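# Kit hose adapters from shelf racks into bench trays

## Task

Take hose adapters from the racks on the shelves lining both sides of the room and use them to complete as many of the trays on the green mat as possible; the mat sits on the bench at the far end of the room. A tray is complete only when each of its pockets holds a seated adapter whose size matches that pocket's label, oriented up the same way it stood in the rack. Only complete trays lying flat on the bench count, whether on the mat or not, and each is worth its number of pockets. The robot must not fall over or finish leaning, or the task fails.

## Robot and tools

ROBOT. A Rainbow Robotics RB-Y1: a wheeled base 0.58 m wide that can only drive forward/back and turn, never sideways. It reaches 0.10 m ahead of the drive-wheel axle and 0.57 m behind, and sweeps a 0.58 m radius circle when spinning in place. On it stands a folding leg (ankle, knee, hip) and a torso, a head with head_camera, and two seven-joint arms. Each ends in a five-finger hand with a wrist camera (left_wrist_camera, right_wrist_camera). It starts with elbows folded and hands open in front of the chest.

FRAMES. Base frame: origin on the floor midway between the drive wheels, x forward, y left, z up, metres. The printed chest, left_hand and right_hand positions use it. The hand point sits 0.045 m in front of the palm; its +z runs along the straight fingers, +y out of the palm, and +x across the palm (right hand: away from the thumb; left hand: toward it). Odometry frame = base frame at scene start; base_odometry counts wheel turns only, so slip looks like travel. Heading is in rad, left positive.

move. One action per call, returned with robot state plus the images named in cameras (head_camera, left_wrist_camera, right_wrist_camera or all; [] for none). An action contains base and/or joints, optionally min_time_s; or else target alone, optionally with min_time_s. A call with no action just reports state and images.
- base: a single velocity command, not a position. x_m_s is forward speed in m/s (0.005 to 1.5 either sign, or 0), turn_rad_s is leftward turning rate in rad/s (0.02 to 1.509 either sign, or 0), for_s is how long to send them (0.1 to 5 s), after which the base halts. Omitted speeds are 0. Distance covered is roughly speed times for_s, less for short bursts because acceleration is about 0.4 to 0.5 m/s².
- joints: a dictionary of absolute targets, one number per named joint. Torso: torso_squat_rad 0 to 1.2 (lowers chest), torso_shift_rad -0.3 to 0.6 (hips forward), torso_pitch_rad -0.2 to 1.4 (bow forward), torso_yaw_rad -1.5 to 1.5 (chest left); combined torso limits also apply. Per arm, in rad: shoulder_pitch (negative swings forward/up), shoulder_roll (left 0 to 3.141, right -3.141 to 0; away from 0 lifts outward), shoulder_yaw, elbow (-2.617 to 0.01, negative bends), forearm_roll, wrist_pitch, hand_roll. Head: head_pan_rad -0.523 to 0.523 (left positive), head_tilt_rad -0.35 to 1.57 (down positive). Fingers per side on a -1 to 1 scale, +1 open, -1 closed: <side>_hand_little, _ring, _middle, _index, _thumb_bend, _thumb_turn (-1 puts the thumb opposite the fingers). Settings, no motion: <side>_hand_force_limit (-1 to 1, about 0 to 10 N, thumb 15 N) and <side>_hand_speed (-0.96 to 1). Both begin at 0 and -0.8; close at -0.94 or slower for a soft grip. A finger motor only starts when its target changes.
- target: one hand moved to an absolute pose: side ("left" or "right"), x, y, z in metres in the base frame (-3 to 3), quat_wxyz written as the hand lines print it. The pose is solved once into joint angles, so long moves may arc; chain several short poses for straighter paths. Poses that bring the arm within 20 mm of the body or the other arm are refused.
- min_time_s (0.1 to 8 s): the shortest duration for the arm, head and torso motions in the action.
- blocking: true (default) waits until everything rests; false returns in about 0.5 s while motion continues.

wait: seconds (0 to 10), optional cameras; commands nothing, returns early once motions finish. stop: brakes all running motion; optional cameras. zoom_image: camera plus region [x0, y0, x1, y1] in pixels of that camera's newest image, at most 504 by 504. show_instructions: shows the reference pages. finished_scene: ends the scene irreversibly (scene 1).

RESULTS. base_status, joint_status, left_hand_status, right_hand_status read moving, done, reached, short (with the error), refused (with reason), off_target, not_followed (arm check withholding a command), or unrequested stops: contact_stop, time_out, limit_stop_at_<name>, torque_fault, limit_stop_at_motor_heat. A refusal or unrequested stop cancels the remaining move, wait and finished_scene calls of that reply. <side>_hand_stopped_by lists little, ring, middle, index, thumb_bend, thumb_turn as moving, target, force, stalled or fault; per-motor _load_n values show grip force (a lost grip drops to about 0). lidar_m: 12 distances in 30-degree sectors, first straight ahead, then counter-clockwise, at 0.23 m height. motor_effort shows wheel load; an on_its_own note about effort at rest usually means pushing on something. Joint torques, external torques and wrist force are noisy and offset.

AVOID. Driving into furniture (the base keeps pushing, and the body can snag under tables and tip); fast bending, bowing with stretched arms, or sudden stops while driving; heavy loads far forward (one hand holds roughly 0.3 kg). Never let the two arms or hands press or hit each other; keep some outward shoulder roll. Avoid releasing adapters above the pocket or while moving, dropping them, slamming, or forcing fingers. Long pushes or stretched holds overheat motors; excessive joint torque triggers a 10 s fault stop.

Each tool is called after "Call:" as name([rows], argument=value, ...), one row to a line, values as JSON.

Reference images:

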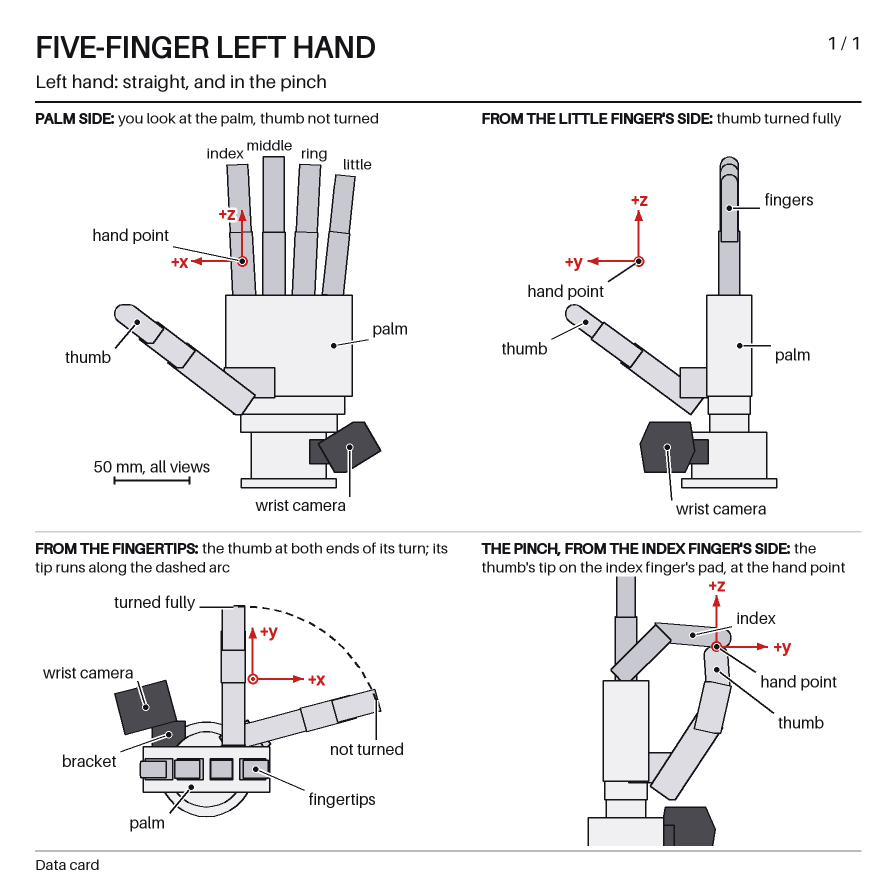

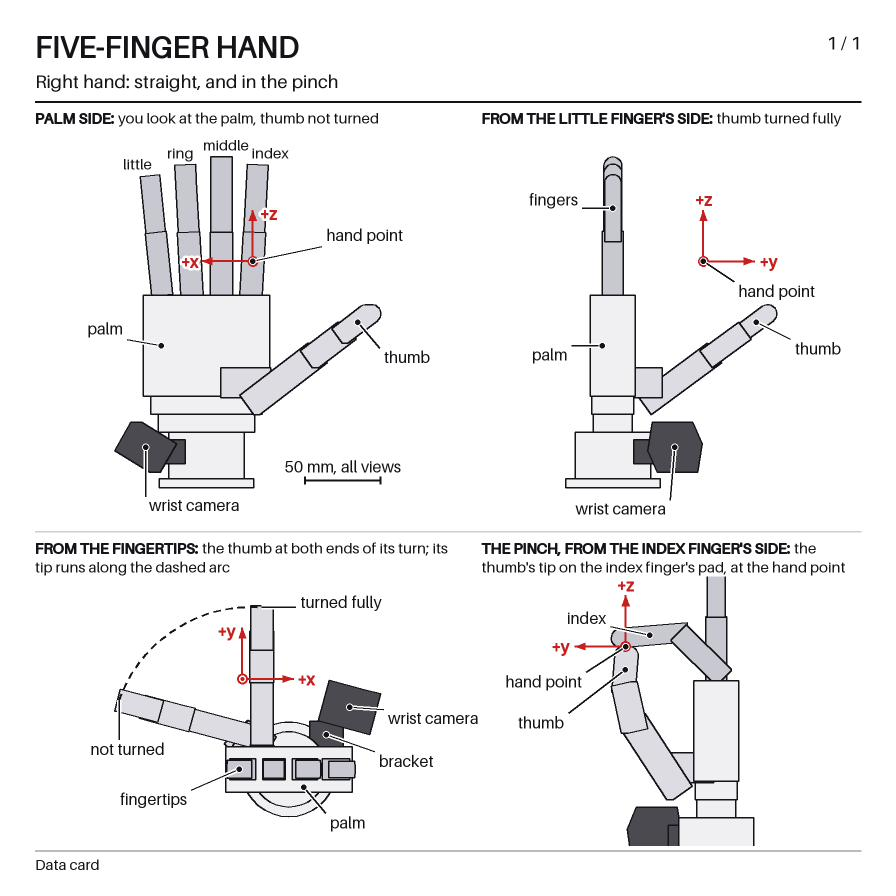

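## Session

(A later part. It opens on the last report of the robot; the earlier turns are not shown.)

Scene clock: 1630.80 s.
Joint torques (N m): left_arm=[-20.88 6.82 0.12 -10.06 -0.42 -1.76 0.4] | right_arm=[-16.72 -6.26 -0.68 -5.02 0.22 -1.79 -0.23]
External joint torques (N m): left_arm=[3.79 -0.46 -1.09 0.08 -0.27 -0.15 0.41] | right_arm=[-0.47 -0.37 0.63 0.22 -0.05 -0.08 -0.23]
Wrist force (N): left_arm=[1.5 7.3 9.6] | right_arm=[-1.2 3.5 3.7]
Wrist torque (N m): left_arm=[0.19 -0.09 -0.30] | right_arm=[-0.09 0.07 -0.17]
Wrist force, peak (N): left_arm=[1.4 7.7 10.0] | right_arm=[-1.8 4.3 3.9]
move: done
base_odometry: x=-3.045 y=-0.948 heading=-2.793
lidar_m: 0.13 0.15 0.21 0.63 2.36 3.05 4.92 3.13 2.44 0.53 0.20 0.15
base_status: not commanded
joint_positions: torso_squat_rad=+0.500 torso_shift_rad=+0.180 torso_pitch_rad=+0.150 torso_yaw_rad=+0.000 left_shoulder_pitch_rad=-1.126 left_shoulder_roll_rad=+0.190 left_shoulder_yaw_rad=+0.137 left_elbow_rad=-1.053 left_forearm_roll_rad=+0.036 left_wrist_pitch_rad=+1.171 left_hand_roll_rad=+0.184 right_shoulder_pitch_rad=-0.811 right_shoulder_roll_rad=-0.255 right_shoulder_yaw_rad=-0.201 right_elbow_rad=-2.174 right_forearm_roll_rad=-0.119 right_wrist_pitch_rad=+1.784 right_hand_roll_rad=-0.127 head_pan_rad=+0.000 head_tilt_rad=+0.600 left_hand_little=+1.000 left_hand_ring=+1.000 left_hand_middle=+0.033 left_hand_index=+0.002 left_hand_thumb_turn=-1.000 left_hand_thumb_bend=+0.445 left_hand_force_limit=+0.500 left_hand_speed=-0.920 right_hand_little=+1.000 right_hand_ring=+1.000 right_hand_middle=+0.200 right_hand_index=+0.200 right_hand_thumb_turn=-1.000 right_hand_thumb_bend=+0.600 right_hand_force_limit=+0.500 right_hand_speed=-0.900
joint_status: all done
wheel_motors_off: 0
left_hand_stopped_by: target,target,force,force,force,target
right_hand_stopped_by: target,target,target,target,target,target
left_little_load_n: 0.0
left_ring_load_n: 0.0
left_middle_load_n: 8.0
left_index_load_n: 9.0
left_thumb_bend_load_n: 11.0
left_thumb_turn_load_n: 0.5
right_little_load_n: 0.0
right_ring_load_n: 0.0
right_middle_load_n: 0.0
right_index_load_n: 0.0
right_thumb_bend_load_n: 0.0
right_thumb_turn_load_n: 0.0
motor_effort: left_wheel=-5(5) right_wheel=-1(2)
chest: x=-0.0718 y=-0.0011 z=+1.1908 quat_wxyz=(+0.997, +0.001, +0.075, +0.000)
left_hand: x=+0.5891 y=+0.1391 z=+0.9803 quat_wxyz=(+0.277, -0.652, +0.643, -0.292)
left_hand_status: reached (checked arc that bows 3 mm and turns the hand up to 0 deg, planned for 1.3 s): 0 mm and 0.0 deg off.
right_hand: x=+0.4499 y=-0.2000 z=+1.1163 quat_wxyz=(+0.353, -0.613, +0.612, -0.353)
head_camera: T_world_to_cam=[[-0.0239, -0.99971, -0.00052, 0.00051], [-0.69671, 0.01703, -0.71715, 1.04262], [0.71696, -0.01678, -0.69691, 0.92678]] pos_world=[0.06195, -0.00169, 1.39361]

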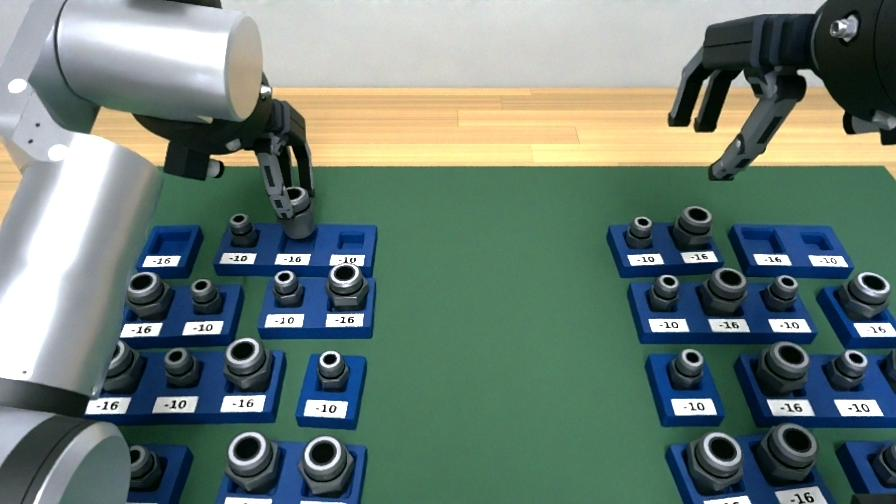

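Call:
move(target={"side": "left", "x": 0.595, "y": 0.147, "z": 0.967, "quat_wxyz": [0.2601, -0.6586, 0.6356, -0.3079]}, min_time_s=1.3, cameras=["head_camera"])

Call:
zoom_image(camera="head_camera", region=[250, 180, 340, 270])

Scene clock: 1633.33 s.
Joint torques (N m): left_arm=[-20.86 8.97 2.78 -10.44 0.16 -1.88 -0.27] | right_arm=[-16.57 -6.59 -0.63 -4.96 0.12 -1.61 -0.27]
External joint torques (N m): left_arm=[3.94 1.23 1.72 -0.12 0.17 -0.25 -0.27] | right_arm=[-0.32 -0.69 0.67 0.28 -0.15 0.1 -0.27]
Wrist force (N): left_arm=[0.9 7.5 9.8] | right_arm=[-0.4 3.2 4.3]
Wrist torque (N m): left_arm=[0.22 -0.05 -0.50] | right_arm=[-0.18 -0.06 -0.15]
Wrist force, peak (N): left_arm=[1.6 7.6 10.0] | right_arm=[-1.2 4.2 4.5]
move: done
base_odometry: x=-3.045 y=-0.948 heading=-2.793
lidar_m: 0.13 0.15 0.20 0.61 2.36 3.04 4.92 3.14 2.46 0.53 0.21 0.14
base_status: not commanded
joint_positions: torso_squat_rad=+0.500 torso_shift_rad=+0.180 torso_pitch_rad=+0.150 torso_yaw_rad=+0.000 left_shoulder_pitch_rad=-1.119 left_shoulder_roll_rad=+0.207 left_shoulder_yaw_rad=+0.177 left_elbow_rad=-0.989 left_forearm_roll_rad=+0.090 left_wrist_pitch_rad=+1.101 left_hand_roll_rad=+0.151 right_shoulder_pitch_rad=-0.811 right_shoulder_roll_rad=-0.255 right_shoulder_yaw_rad=-0.201 right_elbow_rad=-2.174 right_forearm_roll_rad=-0.119 right_wrist_pitch_rad=+1.784 right_hand_roll_rad=-0.127 head_pan_rad=+0.000 head_tilt_rad=+0.600 left_hand_little=+1.000 left_hand_ring=+1.000 left_hand_middle=+0.033 left_hand_index=+0.002 left_hand_thumb_turn=-1.000 left_hand_thumb_bend=+0.445 left_hand_force_limit=+0.500 left_hand_speed=-0.920 right_hand_little=+1.000 right_hand_ring=+1.000 right_hand_middle=+0.200 right_hand_index=+0.200 right_hand_thumb_turn=-1.000 right_hand_thumb_bend=+0.600 right_hand_force_limit=+0.500 right_hand_speed=-0.900
joint_status: all done
wheel_motors_off: 0
left_hand_stopped_by: target,target,force,force,force,target
right_hand_stopped_by: target,target,target,target,target,target
left_little_load_n: 0.0
left_ring_load_n: 0.0
left_middle_load_n: 8.0
left_index_load_n: 9.0
left_thumb_bend_load_n: 11.0
left_thumb_turn_load_n: 0.5
right_little_load_n: 0.0
right_ring_load_n: 0.0
right_middle_load_n: 0.0
right_index_load_n: 0.0
right_thumb_bend_load_n: 0.0
right_thumb_turn_load_n: 0.0
motor_effort: left_wheel=-2(5) right_wheel=+0(2)
chest: x=-0.0718 y=-0.0011 z=+1.1908 quat_wxyz=(+0.997, +0.001, +0.075, +0.000)
left_hand: x=+0.5950 y=+0.1467 z=+0.9673 quat_wxyz=(+0.260, -0.658, +0.636, -0.308)
left_hand_status: reached (checked arc that bows 1 mm and turns the hand up to 3 deg, planned for 1.3 s): 0 mm and 0.1 deg off.
right_hand: x=+0.4499 y=-0.2000 z=+1.1163 quat_wxyz=(+0.353, -0.613, +0.612, -0.353)
head_camera: T_world_to_cam=[[-0.0239, -0.99971, -0.00052, 0.00051], [-0.69671, 0.01703, -0.71715, 1.04262], [0.71696, -0.01678, -0.69691, 0.92678]] pos_world=[0.06195, -0.00169, 1.39361]

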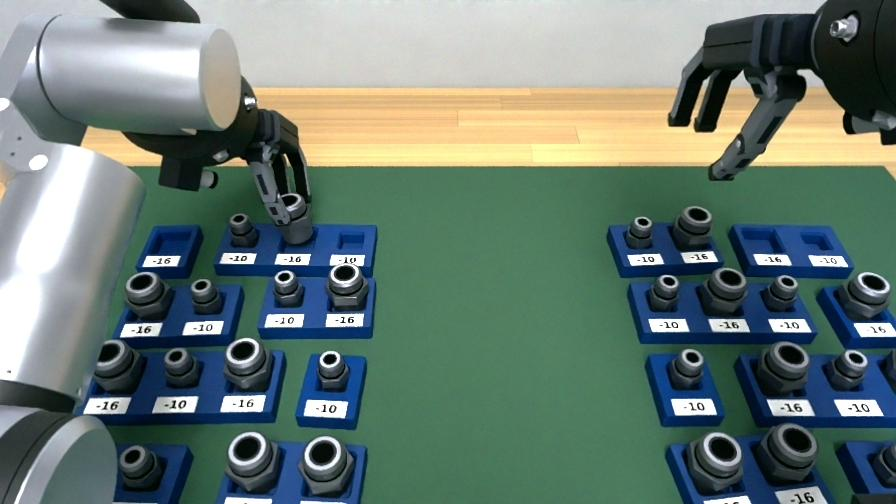

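Scaled by 5.600 from the camera's image (finer frame: 1280x720).

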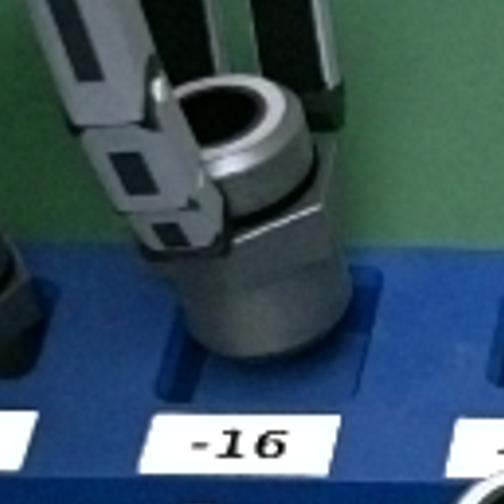

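Call:
move(target={"side": "left", "x": 0.5955, "y": 0.1473, "z": 0.958, "quat_wxyz": [0.2601, -0.6586, 0.6356, -0.3079]}, min_time_s=1, cameras=["head_camera", "left_wrist_camera"])

Call:
zoom_image(camera="head_camera", region=[250, 180, 340, 270])

Call:
zoom_image(camera="left_wrist_camera", region=[50, 130, 330, 380])

Scene clock: 1635.07 s.
Joint torques (N m): left_arm=[-20.49 6.95 -0.73 -10.21 -0.15 -1.84 -0.28] | right_arm=[-16.62 -6.32 -0.41 -4.75 0.32 -1.69 -0.3]
External joint torques (N m): left_arm=[4.27 -0.74 -1.76 0.16 -0.15 -0.21 -0.28] | right_arm=[-0.37 -0.42 0.9 0.5 0.04 0.02 -0.31]
Wrist force (N): left_arm=[1.5 7.3 9.7] | right_arm=[-1.2 3.3 3.8]
Wrist torque (N m): left_arm=[0.17 -0.14 -0.47] | right_arm=[-0.08 0.09 -0.18]
Wrist force, peak (N): left_arm=[1.2 7.8 10.5] | right_arm=[-1.5 4.6 3.7]
move: done
base_odometry: x=-3.045 y=-0.948 heading=-2.793
lidar_m: 0.13 0.15 0.20 0.63 2.35 3.04 4.92 3.13 2.46 0.52 0.20 0.14
base_status: not commanded
joint_positions: torso_squat_rad=+0.500 torso_shift_rad=+0.180 torso_pitch_rad=+0.150 torso_yaw_rad=+0.000 left_shoulder_pitch_rad=-1.110 left_shoulder_roll_rad=+0.204 left_shoulder_yaw_rad=+0.176 left_elbow_rad=-0.973 left_forearm_roll_rad=+0.090 left_wrist_pitch_rad=+1.075 left_hand_roll_rad=+0.149 right_shoulder_pitch_rad=-0.811 right_shoulder_roll_rad=-0.255 right_shoulder_yaw_rad=-0.201 right_elbow_rad=-2.174 right_forearm_roll_rad=-0.119 right_wrist_pitch_rad=+1.784 right_hand_roll_rad=-0.127 head_pan_rad=+0.000 head_tilt_rad=+0.600 left_hand_little=+1.000 left_hand_ring=+1.000 left_hand_middle=+0.033 left_hand_index=+0.002 left_hand_thumb_turn=-1.000 left_hand_thumb_bend=+0.445 left_hand_force_limit=+0.500 left_hand_speed=-0.920 right_hand_little=+1.000 right_hand_ring=+1.000 right_hand_middle=+0.200 right_hand_index=+0.200 right_hand_thumb_turn=-1.000 right_hand_thumb_bend=+0.600 right_hand_force_limit=+0.500 right_hand_speed=-0.900
joint_status: all done
wheel_motors_off: 0
left_hand_stopped_by: target,target,force,force,force,target
right_hand_stopped_by: target,target,target,target,target,target
left_little_load_n: 0.0
left_ring_load_n: 0.0
left_middle_load_n: 8.0
left_index_load_n: 8.5
left_thumb_bend_load_n: 11.0
left_thumb_turn_load_n: 0.5
right_little_load_n: 0.0
right_ring_load_n: 0.0
right_middle_load_n: 0.0
right_index_load_n: 0.0
right_thumb_bend_load_n: 0.0
right_thumb_turn_load_n: 0.0
motor_effort: left_wheel=-4(6) right_wheel=-1(2)
chest: x=-0.0718 y=-0.0011 z=+1.1908 quat_wxyz=(+0.997, +0.001, +0.075, +0.000)
left_hand: x=+0.5952 y=+0.1475 z=+0.9586 quat_wxyz=(+0.260, -0.659, +0.635, -0.308)
left_hand_status: reached (checked arc that bows 0 mm and turns the hand up to 0 deg, planned for 1.0 s): 1 mm and 0.0 deg off.
right_hand: x=+0.4499 y=-0.2000 z=+1.1163 quat_wxyz=(+0.353, -0.613, +0.612, -0.353)
head_camera: T_world_to_cam=[[-0.0239, -0.99971, -0.00052, 0.00051], [-0.69671, 0.01703, -0.71715, 1.04262], [0.71696, -0.01678, -0.69691, 0.92678]] pos_world=[0.06195, -0.00169, 1.39361]
left_wrist_camera: T_world_to_cam=[[0.66325, -0.16443, 0.73011, -1.06742], [-0.49823, -0.82498, 0.2668, 0.16232], [0.55846, -0.54072, -0.62909, 0.46023]] pos_world=[0.53182, 0.20726, 1.02555]

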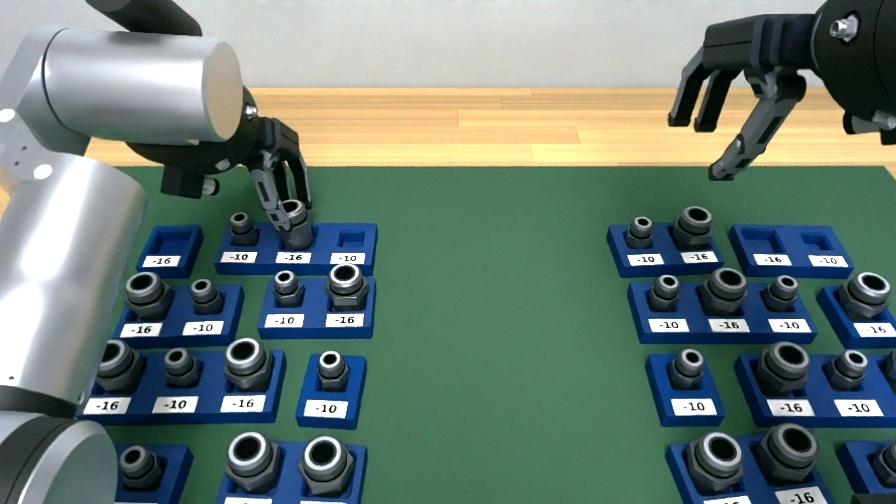

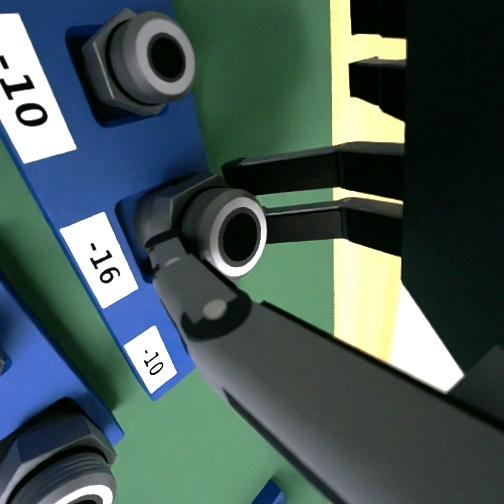

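Scaled by 5.600 from the camera's image (finer frame: 1280x720).

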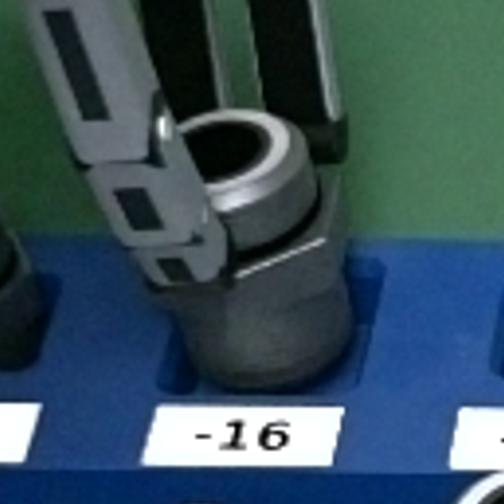

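Scaled by 1.800 from the camera's image (finer frame: 720x720).

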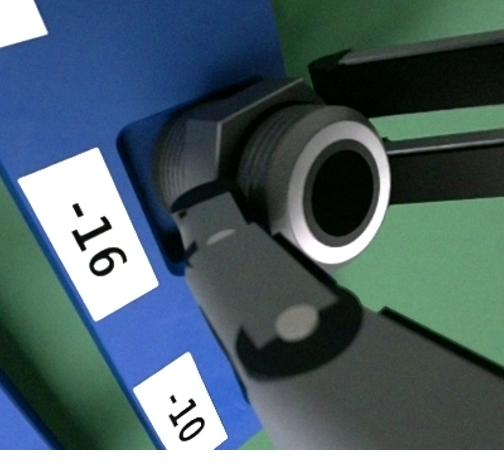

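Call:
move(target={"side": "left", "x": 0.5945, "y": 0.1463, "z": 0.954, "quat_wxyz": [0.2601, -0.6586, 0.6356, -0.3079]}, min_time_s=1)

Call:
move(target={"side": "left", "x": 0.5943, "y": 0.1463, "z": 0.951, "quat_wxyz": [0.2601, -0.6586, 0.6356, -0.3079]}, min_time_s=1, cameras=["head_camera"])

Call:
zoom_image(camera="head_camera", region=[250, 180, 340, 270])

Scene clock: 1636.90 s.
Joint torques (N m): left_arm=[-20.7 7.17 -0.36 -10.27 -0.36 -1.76 0.32] | right_arm=[-16.24 -6.58 -0.81 -5.03 0.23 -1.74 -0.19]
External joint torques (N m): left_arm=[4 -0.45 -1.38 0.11 -0.36 -0.13 0.32] | right_arm=[0.01 -0.68 0.49 0.21 -0.04 -0.03 -0.2]
Wrist force (N): left_arm=[1.1 7.3 9.7] | right_arm=[-0.8 3.1 4.2]
Wrist torque (N m): left_arm=[0.19 -0.07 -0.30] | right_arm=[-0.14 0.02 -0.19]
Wrist force, peak (N): left_arm=[1.4 7.5 9.9] | right_arm=[-1.4 4.1 4.2]
move: done
base_odometry: x=-3.045 y=-0.948 heading=-2.793
lidar_m: 0.13 0.15 0.22 0.63 2.36 3.04 4.92 3.13 2.46 0.52 0.21 0.15
base_status: not commanded
joint_positions: torso_squat_rad=+0.500 torso_shift_rad=+0.180 torso_pitch_rad=+0.150 torso_yaw_rad=+0.000 left_shoulder_pitch_rad=-1.103 left_shoulder_roll_rad=+0.200 left_shoulder_yaw_rad=+0.175 left_elbow_rad=-0.971 left_forearm_roll_rad=+0.087 left_wrist_pitch_rad=+1.066 left_hand_roll_rad=+0.151 right_shoulder_pitch_rad=-0.811 right_shoulder_roll_rad=-0.255 right_shoulder_yaw_rad=-0.201 right_elbow_rad=-2.174 right_forearm_roll_rad=-0.119 right_wrist_pitch_rad=+1.784 right_hand_roll_rad=-0.127 head_pan_rad=+0.000 head_tilt_rad=+0.600 left_hand_little=+1.000 left_hand_ring=+1.000 left_hand_middle=+0.033 left_hand_index=+0.002 left_hand_thumb_turn=-1.000 left_hand_thumb_bend=+0.445 left_hand_force_limit=+0.500 left_hand_speed=-0.920 right_hand_little=+1.000 right_hand_ring=+1.000 right_hand_middle=+0.200 right_hand_index=+0.200 right_hand_thumb_turn=-1.000 right_hand_thumb_bend=+0.600 right_hand_force_limit=+0.500 right_hand_speed=-0.900
joint_status: all done
wheel_motors_off: 0
left_hand_stopped_by: target,target,force,force,force,target
right_hand_stopped_by: target,target,target,target,target,target
left_little_load_n: 0.0
left_ring_load_n: 0.0
left_middle_load_n: 8.0
left_index_load_n: 9.0
left_thumb_bend_load_n: 10.5
left_thumb_turn_load_n: 0.5
right_little_load_n: 0.0
right_ring_load_n: 0.0
right_middle_load_n: 0.5
right_index_load_n: 0.0
right_thumb_bend_load_n: 0.0
right_thumb_turn_load_n: 0.0
motor_effort: left_wheel=-3(5) right_wheel=-2(2)
chest: x=-0.0718 y=-0.0011 z=+1.1908 quat_wxyz=(+0.997, +0.001, +0.075, +0.000)
left_hand: x=+0.5946 y=+0.1465 z=+0.9545 quat_wxyz=(+0.260, -0.659, +0.635, -0.308)
left_hand_status: reached (checked arc that bows 0 mm and turns the hand up to 0 deg, planned for 1.0 s): 0 mm and 0.0 deg off.
right_hand: x=+0.4499 y=-0.2000 z=+1.1163 quat_wxyz=(+0.353, -0.613, +0.612, -0.353)
pictures: none

Scene clock: 1638.23 s.
Joint torques (N m): left_arm=[-20.3 6.62 -0.31 -9.79 -0.51 -1.66 -0.32] | right_arm=[-16.71 -6.47 -0.79 -5.04 0.23 -1.88 -0.25]
External joint torques (N m): left_arm=[4.39 -0.97 -1.31 0.61 -0.51 -0.03 -0.31] | right_arm=[-0.47 -0.57 0.51 0.2 -0.04 -0.17 -0.26]
Wrist force (N): left_arm=[1.5 6.3 7.9] | right_arm=[-0.9 4.0 4.0]
Wrist torque (N m): left_arm=[0.17 -0.11 -0.31] | right_arm=[-0.05 0.05 -0.18]
Wrist force, peak (N): left_arm=[1.2 7.5 10.0] | right_arm=[-0.8 3.8 4.7]
move: done
base_odometry: x=-3.045 y=-0.948 heading=-2.793
lidar_m: 0.13 0.14 0.20 0.63 2.36 3.05 4.92 3.12 2.46 0.53 0.20 0.14
base_status: not commanded
joint_positions: torso_squat_rad=+0.500 torso_shift_rad=+0.180 torso_pitch_rad=+0.150 torso_yaw_rad=+0.000 left_shoulder_pitch_rad=-1.100 left_shoulder_roll_rad=+0.198 left_shoulder_yaw_rad=+0.174 left_elbow_rad=-0.968 left_forearm_roll_rad=+0.086 left_wrist_pitch_rad=+1.058 left_hand_roll_rad=+0.151 right_shoulder_pitch_rad=-0.811 right_shoulder_roll_rad=-0.255 right_shoulder_yaw_rad=-0.201 right_elbow_rad=-2.174 right_forearm_roll_rad=-0.119 right_wrist_pitch_rad=+1.784 right_hand_roll_rad=-0.127 head_pan_rad=+0.000 head_tilt_rad=+0.600 left_hand_little=+1.000 left_hand_ring=+1.000 left_hand_middle=+0.033 left_hand_index=+0.002 left_hand_thumb_turn=-1.000 left_hand_thumb_bend=+0.445 left_hand_force_limit=+0.500 left_hand_speed=-0.920 right_hand_little=+1.000 right_hand_ring=+1.000 right_hand_middle=+0.200 right_hand_index=+0.200 right_hand_thumb_turn=-1.000 right_hand_thumb_bend=+0.600 right_hand_force_limit=+0.500 right_hand_speed=-0.900
joint_status: all done
wheel_motors_off: 0
left_hand_stopped_by: target,target,force,force,force,target
right_hand_stopped_by: target,target,target,target,target,target
left_little_load_n: 0.0
left_ring_load_n: 0.0
left_middle_load_n: 7.5
left_index_load_n: 8.5
left_thumb_bend_load_n: 11.0
left_thumb_turn_load_n: 0.5
right_little_load_n: 0.0
right_ring_load_n: 0.0
right_middle_load_n: 0.0
right_index_load_n: 0.0
right_thumb_bend_load_n: 0.0
right_thumb_turn_load_n: 0.0
motor_effort: left_wheel=-4(5) right_wheel=+0(2)
chest: x=-0.0718 y=-0.0011 z=+1.1908 quat_wxyz=(+0.997, +0.001, +0.075, +0.000)
left_hand: x=+0.5945 y=+0.1464 z=+0.9516 quat_wxyz=(+0.260, -0.659, +0.635, -0.308)
left_hand_status: reached (checked arc that bows 0 mm and turns the hand up to 0 deg, planned for 1.0 s): 1 mm and 0.1 deg off.
right_hand: x=+0.4499 y=-0.2000 z=+1.1163 quat_wxyz=(+0.353, -0.613, +0.612, -0.353)
head_camera: T_world_to_cam=[[-0.0239, -0.99971, -0.00052, 0.00051], [-0.69671, 0.01703, -0.71715, 1.04262], [0.71696, -0.01678, -0.69691, 0.92678]] pos_world=[0.06195, -0.00169, 1.39361]

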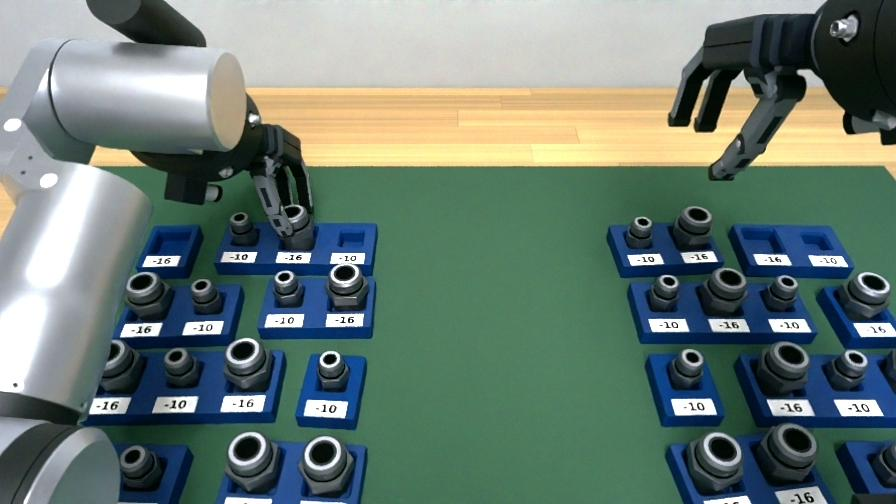

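Scaled by 5.600 from the camera's image (finer frame: 1280x720).

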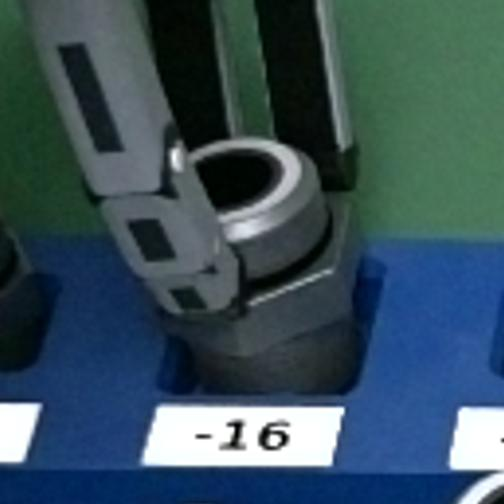

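Call:
move(target={"side": "left", "x": 0.5945, "y": 0.1468, "z": 0.9485, "quat_wxyz": [0.2601, -0.6586, 0.6356, -0.3079]}, min_time_s=1, cameras=["head_camera"])

Call:
zoom_image(camera="head_camera", region=[250, 180, 340, 270])

Scene clock: 1639.77 s.
Joint torques (N m): left_arm=[-16.11 6.85 0.56 -6.61 -0.45 -1.64 -0.46] | right_arm=[-16.22 -6.39 -0.41 -5.02 0.26 -1.76 -0.23]
External joint torques (N m): left_arm=[8.58 -0.75 -0.44 3.8 -0.45 -0.01 -0.46] | right_arm=[0.03 -0.49 0.9 0.22 -0.01 -0.05 -0.23]
Wrist force (N): left_arm=[3.2 3.4 -1.1] | right_arm=[-1.1 3.9 3.7]
Wrist torque (N m): left_arm=[-0.02 -0.23 -0.47] | right_arm=[-0.02 0.06 -0.19]
Wrist force, peak (N): left_arm=[1.3 6.4 8.5] | right_arm=[-1.1 3.9 4.4]
move: done
base_odometry: x=-3.045 y=-0.948 heading=-2.793
lidar_m: 0.13 0.14 0.21 0.62 2.36 3.05 4.92 3.12 2.45 0.52 0.20 0.14
base_status: not commanded
joint_positions: torso_squat_rad=+0.500 torso_shift_rad=+0.180 torso_pitch_rad=+0.150 torso_yaw_rad=+0.000 left_shoulder_pitch_rad=-1.099 left_shoulder_roll_rad=+0.198 left_shoulder_yaw_rad=+0.174 left_elbow_rad=-0.962 left_forearm_roll_rad=+0.087 left_wrist_pitch_rad=+1.050 left_hand_roll_rad=+0.149 right_shoulder_pitch_rad=-0.811 right_shoulder_roll_rad=-0.255 right_shoulder_yaw_rad=-0.201 right_elbow_rad=-2.174 right_forearm_roll_rad=-0.119 right_wrist_pitch_rad=+1.784 right_hand_roll_rad=-0.127 head_pan_rad=+0.000 head_tilt_rad=+0.600 left_hand_little=+1.000 left_hand_ring=+1.000 left_hand_middle=+0.033 left_hand_index=+0.002 left_hand_thumb_turn=-1.000 left_hand_thumb_bend=+0.445 left_hand_force_limit=+0.500 left_hand_speed=-0.920 right_hand_little=+1.000 right_hand_ring=+1.000 right_hand_middle=+0.200 right_hand_index=+0.200 right_hand_thumb_turn=-1.000 right_hand_thumb_bend=+0.600 right_hand_force_limit=+0.500 right_hand_speed=-0.900
joint_status: all done
wheel_motors_off: 0
left_hand_stopped_by: target,target,force,force,force,target
right_hand_stopped_by: target,target,target,target,target,target
left_little_load_n: 0.0
left_ring_load_n: 0.0
left_middle_load_n: 5.5
left_index_load_n: 7.0
left_thumb_bend_load_n: 12.5
left_thumb_turn_load_n: 2.0
right_little_load_n: 0.0
right_ring_load_n: 0.0
right_middle_load_n: 0.0
right_index_load_n: 0.0
right_thumb_bend_load_n: 0.0
right_thumb_turn_load_n: 0.5
motor_effort: left_wheel=-5(6) right_wheel=+0(2)
chest: x=-0.0719 y=-0.0011 z=+1.1909 quat_wxyz=(+0.997, +0.001, +0.075, +0.000)
left_hand: x=+0.5951 y=+0.1466 z=+0.9503 quat_wxyz=(+0.261, -0.658, +0.635, -0.309)
left_hand_status: reached (checked arc that bows 0 mm and turns the hand up to 0 deg, planned for 1.0 s): 2 mm and 0.2 deg off.
right_hand: x=+0.4498 y=-0.2000 z=+1.1165 quat_wxyz=(+0.353, -0.613, +0.612, -0.353)
head_camera: T_world_to_cam=[[-0.0239, -0.99971, -0.00052, 0.00052], [-0.6965, 0.01703, -0.71735, 1.04275], [0.71716, -0.01678, -0.69671, 0.92663]] pos_world=[0.06175, -0.00169, 1.39361]

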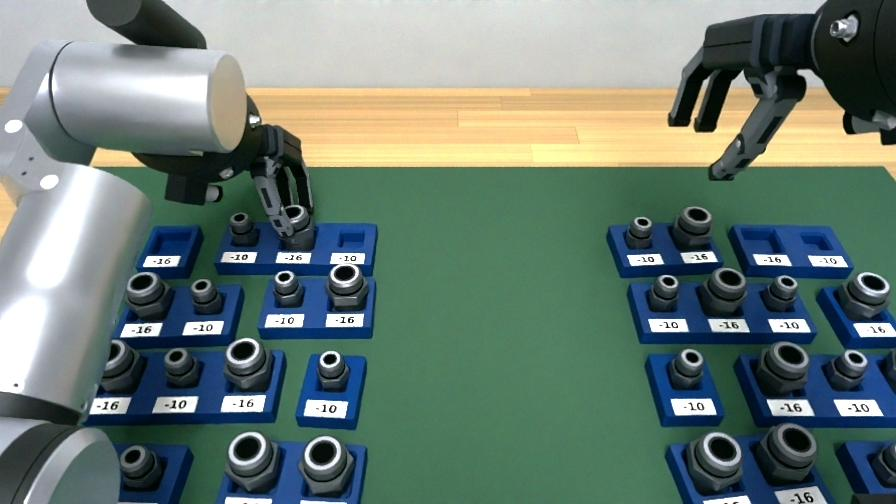

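Scaled by 5.600 from the camera's image (finer frame: 1280x720).

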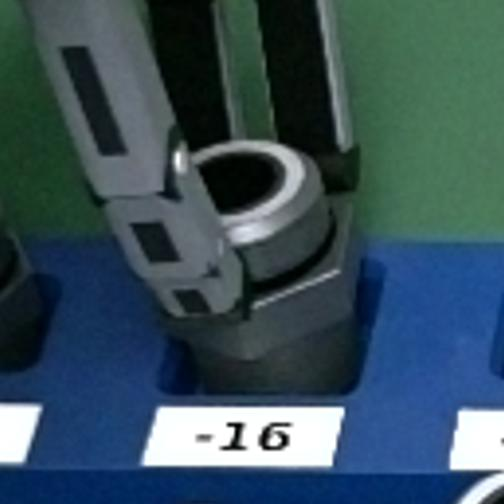

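Call:
move(joints={"left_hand_speed": -0.9, "left_hand_index": 0.2, "left_hand_middle": 0.2, "left_hand_thumb_bend": 0.6})

Call:
move(target={"side": "left", "x": 0.5935, "y": 0.1468, "z": 0.973, "quat_wxyz": [0.2601, -0.6586, 0.6356, -0.3079]}, min_time_s=1)

Call:
move(target={"side": "left", "x": 0.588, "y": 0.1468, "z": 1.02, "quat_wxyz": [0.2601, -0.6586, 0.6356, -0.3079]}, min_time_s=1)

Call:
move(joints={"left_shoulder_pitch_rad": -0.807, "left_shoulder_roll_rad": 0.25, "left_shoulder_yaw_rad": 0.212, "left_elbow_rad": -2.176, "left_forearm_roll_rad": 0.12, "left_wrist_pitch_rad": 1.781, "left_hand_roll_rad": 0.118}, min_time_s=1.5, cameras=["head_camera"])

Call:
zoom_image(camera="head_camera", region=[200, 180, 400, 300])

Scene clock: 1641.83 s.
Joint torques (N m): left_arm=[-19.82 6.95 0.6 -9.37 -0.54 -1.75 -0.22] | right_arm=[-16.28 -6.16 -0.7 -4.9 0.18 -1.73 -0.32]
External joint torques (N m): left_arm=[4.86 -0.64 -0.4 1.04 -0.54 -0.11 -0.22] | right_arm=[-0.03 -0.26 0.61 0.34 -0.09 -0.02 -0.33]
Wrist force (N): left_arm=[1.2 5.8 8.2] | right_arm=[-1.6 3.7 3.5]
Wrist torque (N m): left_arm=[0.15 -0.07 -0.48] | right_arm=[-0.02 0.17 -0.21]
Wrist force, peak (N): left_arm=[1.6 6.6 8.5] | right_arm=[-1.3 4.2 4.4]
move: done
base_odometry: x=-3.045 y=-0.948 heading=-2.793
lidar_m: 0.14 0.14 0.20 0.63 2.36 3.04 4.92 3.12 2.47 0.54 0.21 0.15
base_status: not commanded
joint_positions: torso_squat_rad=+0.500 torso_shift_rad=+0.180 torso_pitch_rad=+0.150 torso_yaw_rad=+0.000 left_shoulder_pitch_rad=-1.098 left_shoulder_roll_rad=+0.198 left_shoulder_yaw_rad=+0.174 left_elbow_rad=-0.961 left_forearm_roll_rad=+0.087 left_wrist_pitch_rad=+1.050 left_hand_roll_rad=+0.149 right_shoulder_pitch_rad=-0.811 right_shoulder_roll_rad=-0.255 right_shoulder_yaw_rad=-0.201 right_elbow_rad=-2.174 right_forearm_roll_rad=-0.119 right_wrist_pitch_rad=+1.784 right_hand_roll_rad=-0.127 head_pan_rad=+0.000 head_tilt_rad=+0.600 left_hand_little=+1.000 left_hand_ring=+1.000 left_hand_middle=+0.200 left_hand_index=+0.200 left_hand_thumb_turn=-1.000 left_hand_thumb_bend=+0.600 left_hand_force_limit=+0.500 left_hand_speed=-0.900 right_hand_little=+1.000 right_hand_ring=+1.000 right_hand_middle=+0.200 right_hand_index=+0.200 right_hand_thumb_turn=-1.000 right_hand_thumb_bend=+0.600 right_hand_force_limit=+0.500 right_hand_speed=-0.900
joint_status: all done
wheel_motors_off: 0
left_hand_stopped_by: target,target,target,target,target,target
right_hand_stopped_by: target,target,target,target,target,target
left_little_load_n: 0.0
left_ring_load_n: 0.0
left_middle_load_n: 0.0
left_index_load_n: 0.0
left_thumb_bend_load_n: 0.0
left_thumb_turn_load_n: 0.0
right_little_load_n: 0.0
right_ring_load_n: 0.0
right_middle_load_n: 0.0
right_index_load_n: 0.0
right_thumb_bend_load_n: 0.0
right_thumb_turn_load_n: 0.0
motor_effort: left_wheel=-4(6) right_wheel=-1(2)
chest: x=-0.0720 y=-0.0011 z=+1.1909 quat_wxyz=(+0.997, +0.001, +0.075, +0.000)
left_hand: x=+0.5946 y=+0.1468 z=+0.9494 quat_wxyz=(+0.261, -0.658, +0.635, -0.308)
right_hand: x=+0.4498 y=-0.2000 z=+1.1165 quat_wxyz=(+0.353, -0.613, +0.612, -0.353)
pictures: none

Scene clock: 1643.17 s.
Joint torques (N m): left_arm=[-22.5 8.85 2.89 -11.12 0.08 -1.34 0.23] | right_arm=[-16.49 -6.46 -0.68 -4.9 0.25 -1.64 -0.29]
External joint torques (N m): left_arm=[2.28 1.11 1.81 -0.84 0.09 0.29 0.23] | right_arm=[-0.24 -0.56 0.63 0.34 -0.02 0.07 -0.3]
Wrist force (N): left_arm=[1.5 6.0 8.1] | right_arm=[-1.2 4.0 3.4]
Wrist torque (N m): left_arm=[0.20 -0.12 -0.30] | right_arm=[0.00 0.12 -0.19]
Wrist force, peak (N): left_arm=[1.4 6.1 8.6] | right_arm=[-1.6 3.8 4.0]
move: done
base_odometry: x=-3.045 y=-0.948 heading=-2.793
lidar_m: 0.13 0.15 0.21 0.62 2.35 3.03 4.92 3.13 2.46 0.53 0.20 0.14
base_status: not commanded
joint_positions: torso_squat_rad=+0.500 torso_shift_rad=+0.180 torso_pitch_rad=+0.150 torso_yaw_rad=+0.000 left_shoulder_pitch_rad=-1.121 left_shoulder_roll_rad=+0.209 left_shoulder_yaw_rad=+0.177 left_elbow_rad=-1.007 left_forearm_roll_rad=+0.091 left_wrist_pitch_rad=+1.122 left_hand_roll_rad=+0.152 right_shoulder_pitch_rad=-0.811 right_shoulder_roll_rad=-0.255 right_shoulder_yaw_rad=-0.201 right_elbow_rad=-2.174 right_forearm_roll_rad=-0.119 right_wrist_pitch_rad=+1.784 right_hand_roll_rad=-0.127 head_pan_rad=+0.000 head_tilt_rad=+0.600 left_hand_little=+1.000 left_hand_ring=+1.000 left_hand_middle=+0.200 left_hand_index=+0.200 left_hand_thumb_turn=-1.000 left_hand_thumb_bend=+0.600 left_hand_force_limit=+0.500 left_hand_speed=-0.900 right_hand_little=+1.000 right_hand_ring=+1.000 right_hand_middle=+0.200 right_hand_index=+0.200 right_hand_thumb_turn=-1.000 right_hand_thumb_bend=+0.600 right_hand_force_limit=+0.500 right_hand_speed=-0.900
joint_status: all done
wheel_motors_off: 0
left_hand_stopped_by: target,target,target,target,target,target
right_hand_stopped_by: target,target,target,target,target,target
left_little_load_n: 0.0
left_ring_load_n: 0.0
left_middle_load_n: 0.0
left_index_load_n: 0.0
left_thumb_bend_load_n: 0.0
left_thumb_turn_load_n: 0.0
right_little_load_n: 0.0
right_ring_load_n: 0.0
right_middle_load_n: 0.0
right_index_load_n: 0.0
right_thumb_bend_load_n: 0.0
right_thumb_turn_load_n: 0.0
motor_effort: left_wheel=-3(6) right_wheel=+0(2)
chest: x=-0.0720 y=-0.0011 z=+1.1909 quat_wxyz=(+0.997, +0.001, +0.075, +0.000)
left_hand: x=+0.5935 y=+0.1467 z=+0.9729 quat_wxyz=(+0.260, -0.658, +0.636, -0.308)
left_hand_status: reached (checked arc that bows 1 mm and turns the hand up to 0 deg, planned for 1.0 s): 0 mm and 0.0 deg off.
right_hand: x=+0.4498 y=-0.2000 z=+1.1165 quat_wxyz=(+0.353, -0.613, +0.612, -0.353)
pictures: none

Scene clock: 1644.50 s.
Joint torques (N m): left_arm=[-22.36 9.21 2.28 -10.53 0.09 -1.35 0.39] | right_arm=[-16.34 -6.52 -0.72 -4.88 0.26 -1.71 -0.18]
External joint torques (N m): left_arm=[2.52 1.19 1.06 -0.65 0.12 0.28 0.39] | right_arm=[-0.09 -0.62 0.58 0.36 -0.01 0 -0.18]
Wrist force (N): left_arm=[1.3 5.8 8.3] | right_arm=[-1.2 3.3 3.9]
Wrist torque (N m): left_arm=[0.17 -0.09 -0.30] | right_arm=[-0.09 0.07 -0.19]
Wrist force, peak (N): left_arm=[1.2 6.2 8.5] | right_arm=[-1.5 3.7 4.7]
move: done
base_odometry: x=-3.045 y=-0.948 heading=-2.793
lidar_m: 0.13 0.14 0.20 0.62 2.35 3.05 4.91 3.13 2.45 0.53 0.20 0.14
base_status: not commanded
joint_positions: torso_squat_rad=+0.500 torso_shift_rad=+0.180 torso_pitch_rad=+0.150 torso_yaw_rad=+0.000 left_shoulder_pitch_rad=-1.170 left_shoulder_roll_rad=+0.231 left_shoulder_yaw_rad=+0.183 left_elbow_rad=-1.095 left_forearm_roll_rad=+0.100 left_wrist_pitch_rad=+1.263 left_hand_roll_rad=+0.160 right_shoulder_pitch_rad=-0.811 right_shoulder_roll_rad=-0.255 right_shoulder_yaw_rad=-0.201 right_elbow_rad=-2.174 right_forearm_roll_rad=-0.119 right_wrist_pitch_rad=+1.784 right_hand_roll_rad=-0.127 head_pan_rad=+0.000 head_tilt_rad=+0.600 left_hand_little=+1.000 left_hand_ring=+1.000 left_hand_middle=+0.200 left_hand_index=+0.200 left_hand_thumb_turn=-1.000 left_hand_thumb_bend=+0.600 left_hand_force_limit=+0.500 left_hand_speed=-0.900 right_hand_little=+1.000 right_hand_ring=+1.000 right_hand_middle=+0.200 right_hand_index=+0.200 right_hand_thumb_turn=-1.000 right_hand_thumb_bend=+0.600 right_hand_force_limit=+0.500 right_hand_speed=-0.900
joint_status: all done
wheel_motors_off: 0
left_hand_stopped_by: target,target,target,target,target,target
right_hand_stopped_by: target,target,target,target,target,target
left_little_load_n: 0.0
left_ring_load_n: 0.0
left_middle_load_n: 0.0
left_index_load_n: 0.0
left_thumb_bend_load_n: 0.0
left_thumb_turn_load_n: 0.0
right_little_load_n: 0.0
right_ring_load_n: 0.0
right_middle_load_n: 0.0
right_index_load_n: 0.0
right_thumb_bend_load_n: 0.0
right_thumb_turn_load_n: 0.0
motor_effort: left_wheel=-1(5) right_wheel=-1(1)
chest: x=-0.0720 y=-0.0011 z=+1.1909 quat_wxyz=(+0.997, +0.001, +0.075, +0.000)
left_hand: x=+0.5883 y=+0.1466 z=+1.0198 quat_wxyz=(+0.260, -0.658, +0.636, -0.307)
left_hand_status: reached (checked arc that bows 2 mm and turns the hand up to 0 deg, planned for 1.0 s): 0 mm and 0.1 deg off.
right_hand: x=+0.4498 y=-0.2000 z=+1.1165 quat_wxyz=(+0.353, -0.613, +0.612, -0.353)
pictures: none

Scene clock: 1646.30 s.
Joint torques (N m): left_arm=[-13.86 6.59 2.74 -6.28 -0.2 -1.7 -0.19] | right_arm=[-16.4 -6.66 -0.51 -5.11 0.19 -1.68 -0.22]
External joint torques (N m): left_arm=[3.32 0.6 1.17 -0.55 -0.01 0.19 -0.19] | right_arm=[-0.15 -0.77 0.8 0.13 -0.08 0.03 -0.23]
Wrist force (N): left_arm=[1.8 6.9 7.6] | right_arm=[-1.1 3.3 3.3]
Wrist torque (N m): left_arm=[0.28 -0.16 -0.47] | right_arm=[-0.08 0.12 -0.19]
Wrist force, peak (N): left_arm=[1.0 6.3 9.1] | right_arm=[-1.3 3.8 4.7]
move: done
base_odometry: x=-3.045 y=-0.948 heading=-2.793
lidar_m: 0.13 0.14 0.20 0.61 2.36 3.05 4.92 3.12 2.46 0.53 0.21 0.14
base_status: not commanded
joint_positions: torso_squat_rad=+0.500 torso_shift_rad=+0.180 torso_pitch_rad=+0.150 torso_yaw_rad=+0.000 left_shoulder_pitch_rad=-0.807 left_shoulder_roll_rad=+0.250 left_shoulder_yaw_rad=+0.212 left_elbow_rad=-2.176 left_forearm_roll_rad=+0.120 left_wrist_pitch_rad=+1.781 left_hand_roll_rad=+0.118 right_shoulder_pitch_rad=-0.811 right_shoulder_roll_rad=-0.255 right_shoulder_yaw_rad=-0.201 right_elbow_rad=-2.174 right_forearm_roll_rad=-0.119 right_wrist_pitch_rad=+1.784 right_hand_roll_rad=-0.127 head_pan_rad=+0.000 head_tilt_rad=+0.600 left_hand_little=+1.000 left_hand_ring=+1.000 left_hand_middle=+0.200 left_hand_index=+0.200 left_hand_thumb_turn=-1.000 left_hand_thumb_bend=+0.600 left_hand_force_limit=+0.500 left_hand_speed=-0.900 right_hand_little=+1.000 right_hand_ring=+1.000 right_hand_middle=+0.200 right_hand_index=+0.200 right_hand_thumb_turn=-1.000 right_hand_thumb_bend=+0.600 right_hand_force_limit=+0.500 right_hand_speed=-0.900
joint_status: all done
wheel_motors_off: 0
left_hand_stopped_by: target,target,target,target,target,target
right_hand_stopped_by: target,target,target,target,target,target
left_little_load_n: 0.0
left_ring_load_n: 0.0
left_middle_load_n: 0.0
left_index_load_n: 0.0
left_thumb_bend_load_n: 0.0
left_thumb_turn_load_n: 0.0
right_little_load_n: 0.0
right_ring_load_n: 0.5
right_middle_load_n: 0.0
right_index_load_n: 0.0
right_thumb_bend_load_n: 0.0
right_thumb_turn_load_n: 0.0
motor_effort: left_wheel=+0(5) right_wheel=-1(1)
chest: x=-0.0719 y=-0.0011 z=+1.1908 quat_wxyz=(+0.997, +0.001, +0.075, +0.000)
left_hand: x=+0.4498 y=+0.1997 z=+1.1168 quat_wxyz=(+0.354, -0.612, +0.612, -0.354)
right_hand: x=+0.4498 y=-0.1999 z=+1.1164 quat_wxyz=(+0.353, -0.613, +0.612, -0.353)
head_camera: T_world_to_cam=[[-0.02391, -0.99971, -0.00052, 0.00052], [-0.69655, 0.01703, -0.7173, 1.04275], [0.71711, -0.01678, -0.69676, 0.92663]] pos_world=[0.06185, -0.00169, 1.39361]

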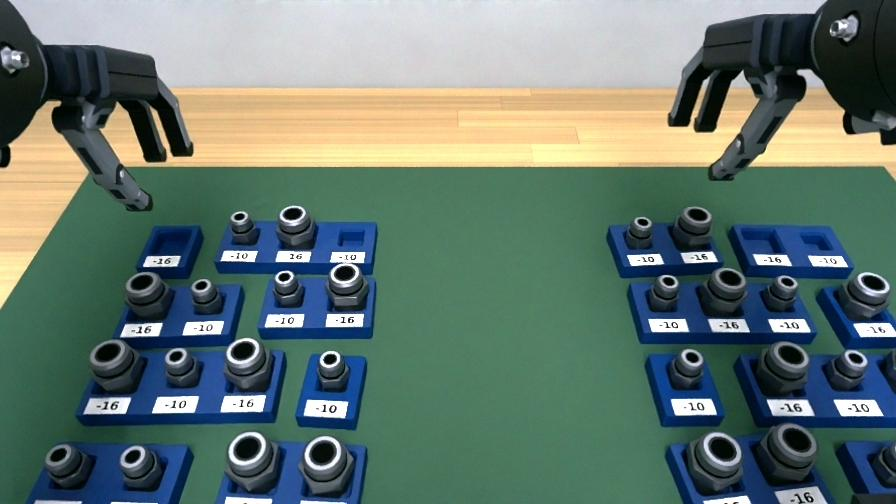

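Scaled by 2.520 from the camera's image (finer frame: 1280x720).

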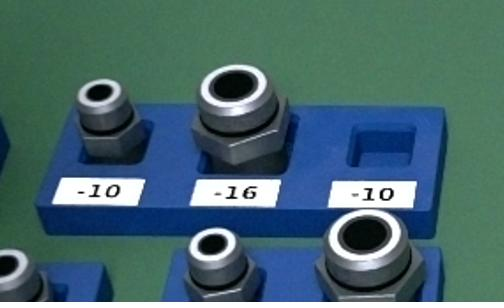

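Call:
zoom_image(camera="head_camera", region=[250, 195, 340, 265])

Call:
zoom_image(camera="head_camera", region=[300, 255, 390, 325])

Call:
zoom_image(camera="head_camera", region=[650, 195, 740, 265])

Scaled by 5.600 from the camera's image (finer frame: 1280x720).

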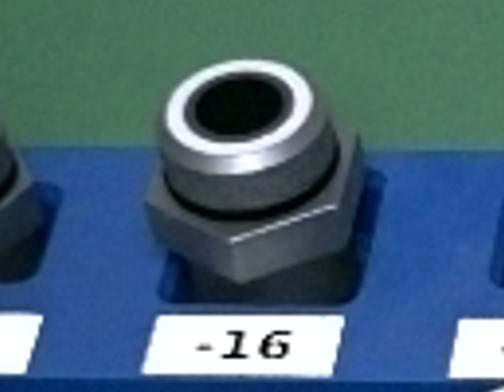

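Scaled by 5.600 from the camera's image (finer frame: 1280x720).

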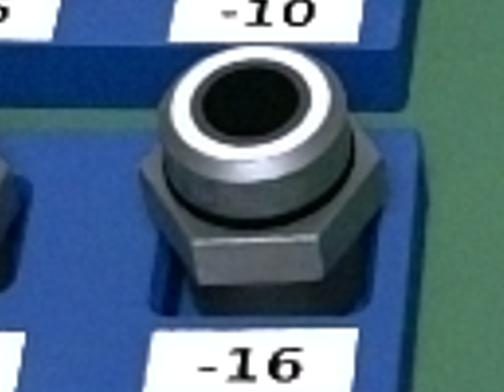

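Scaled by 5.600 from the camera's image (finer frame: 1280x720).

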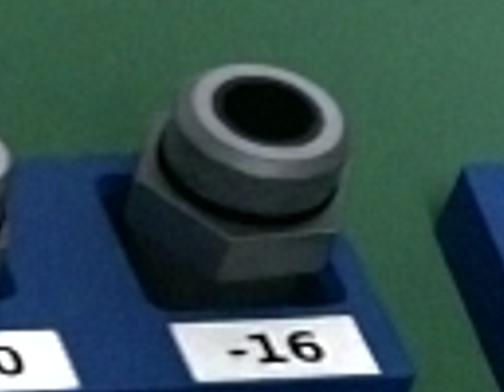

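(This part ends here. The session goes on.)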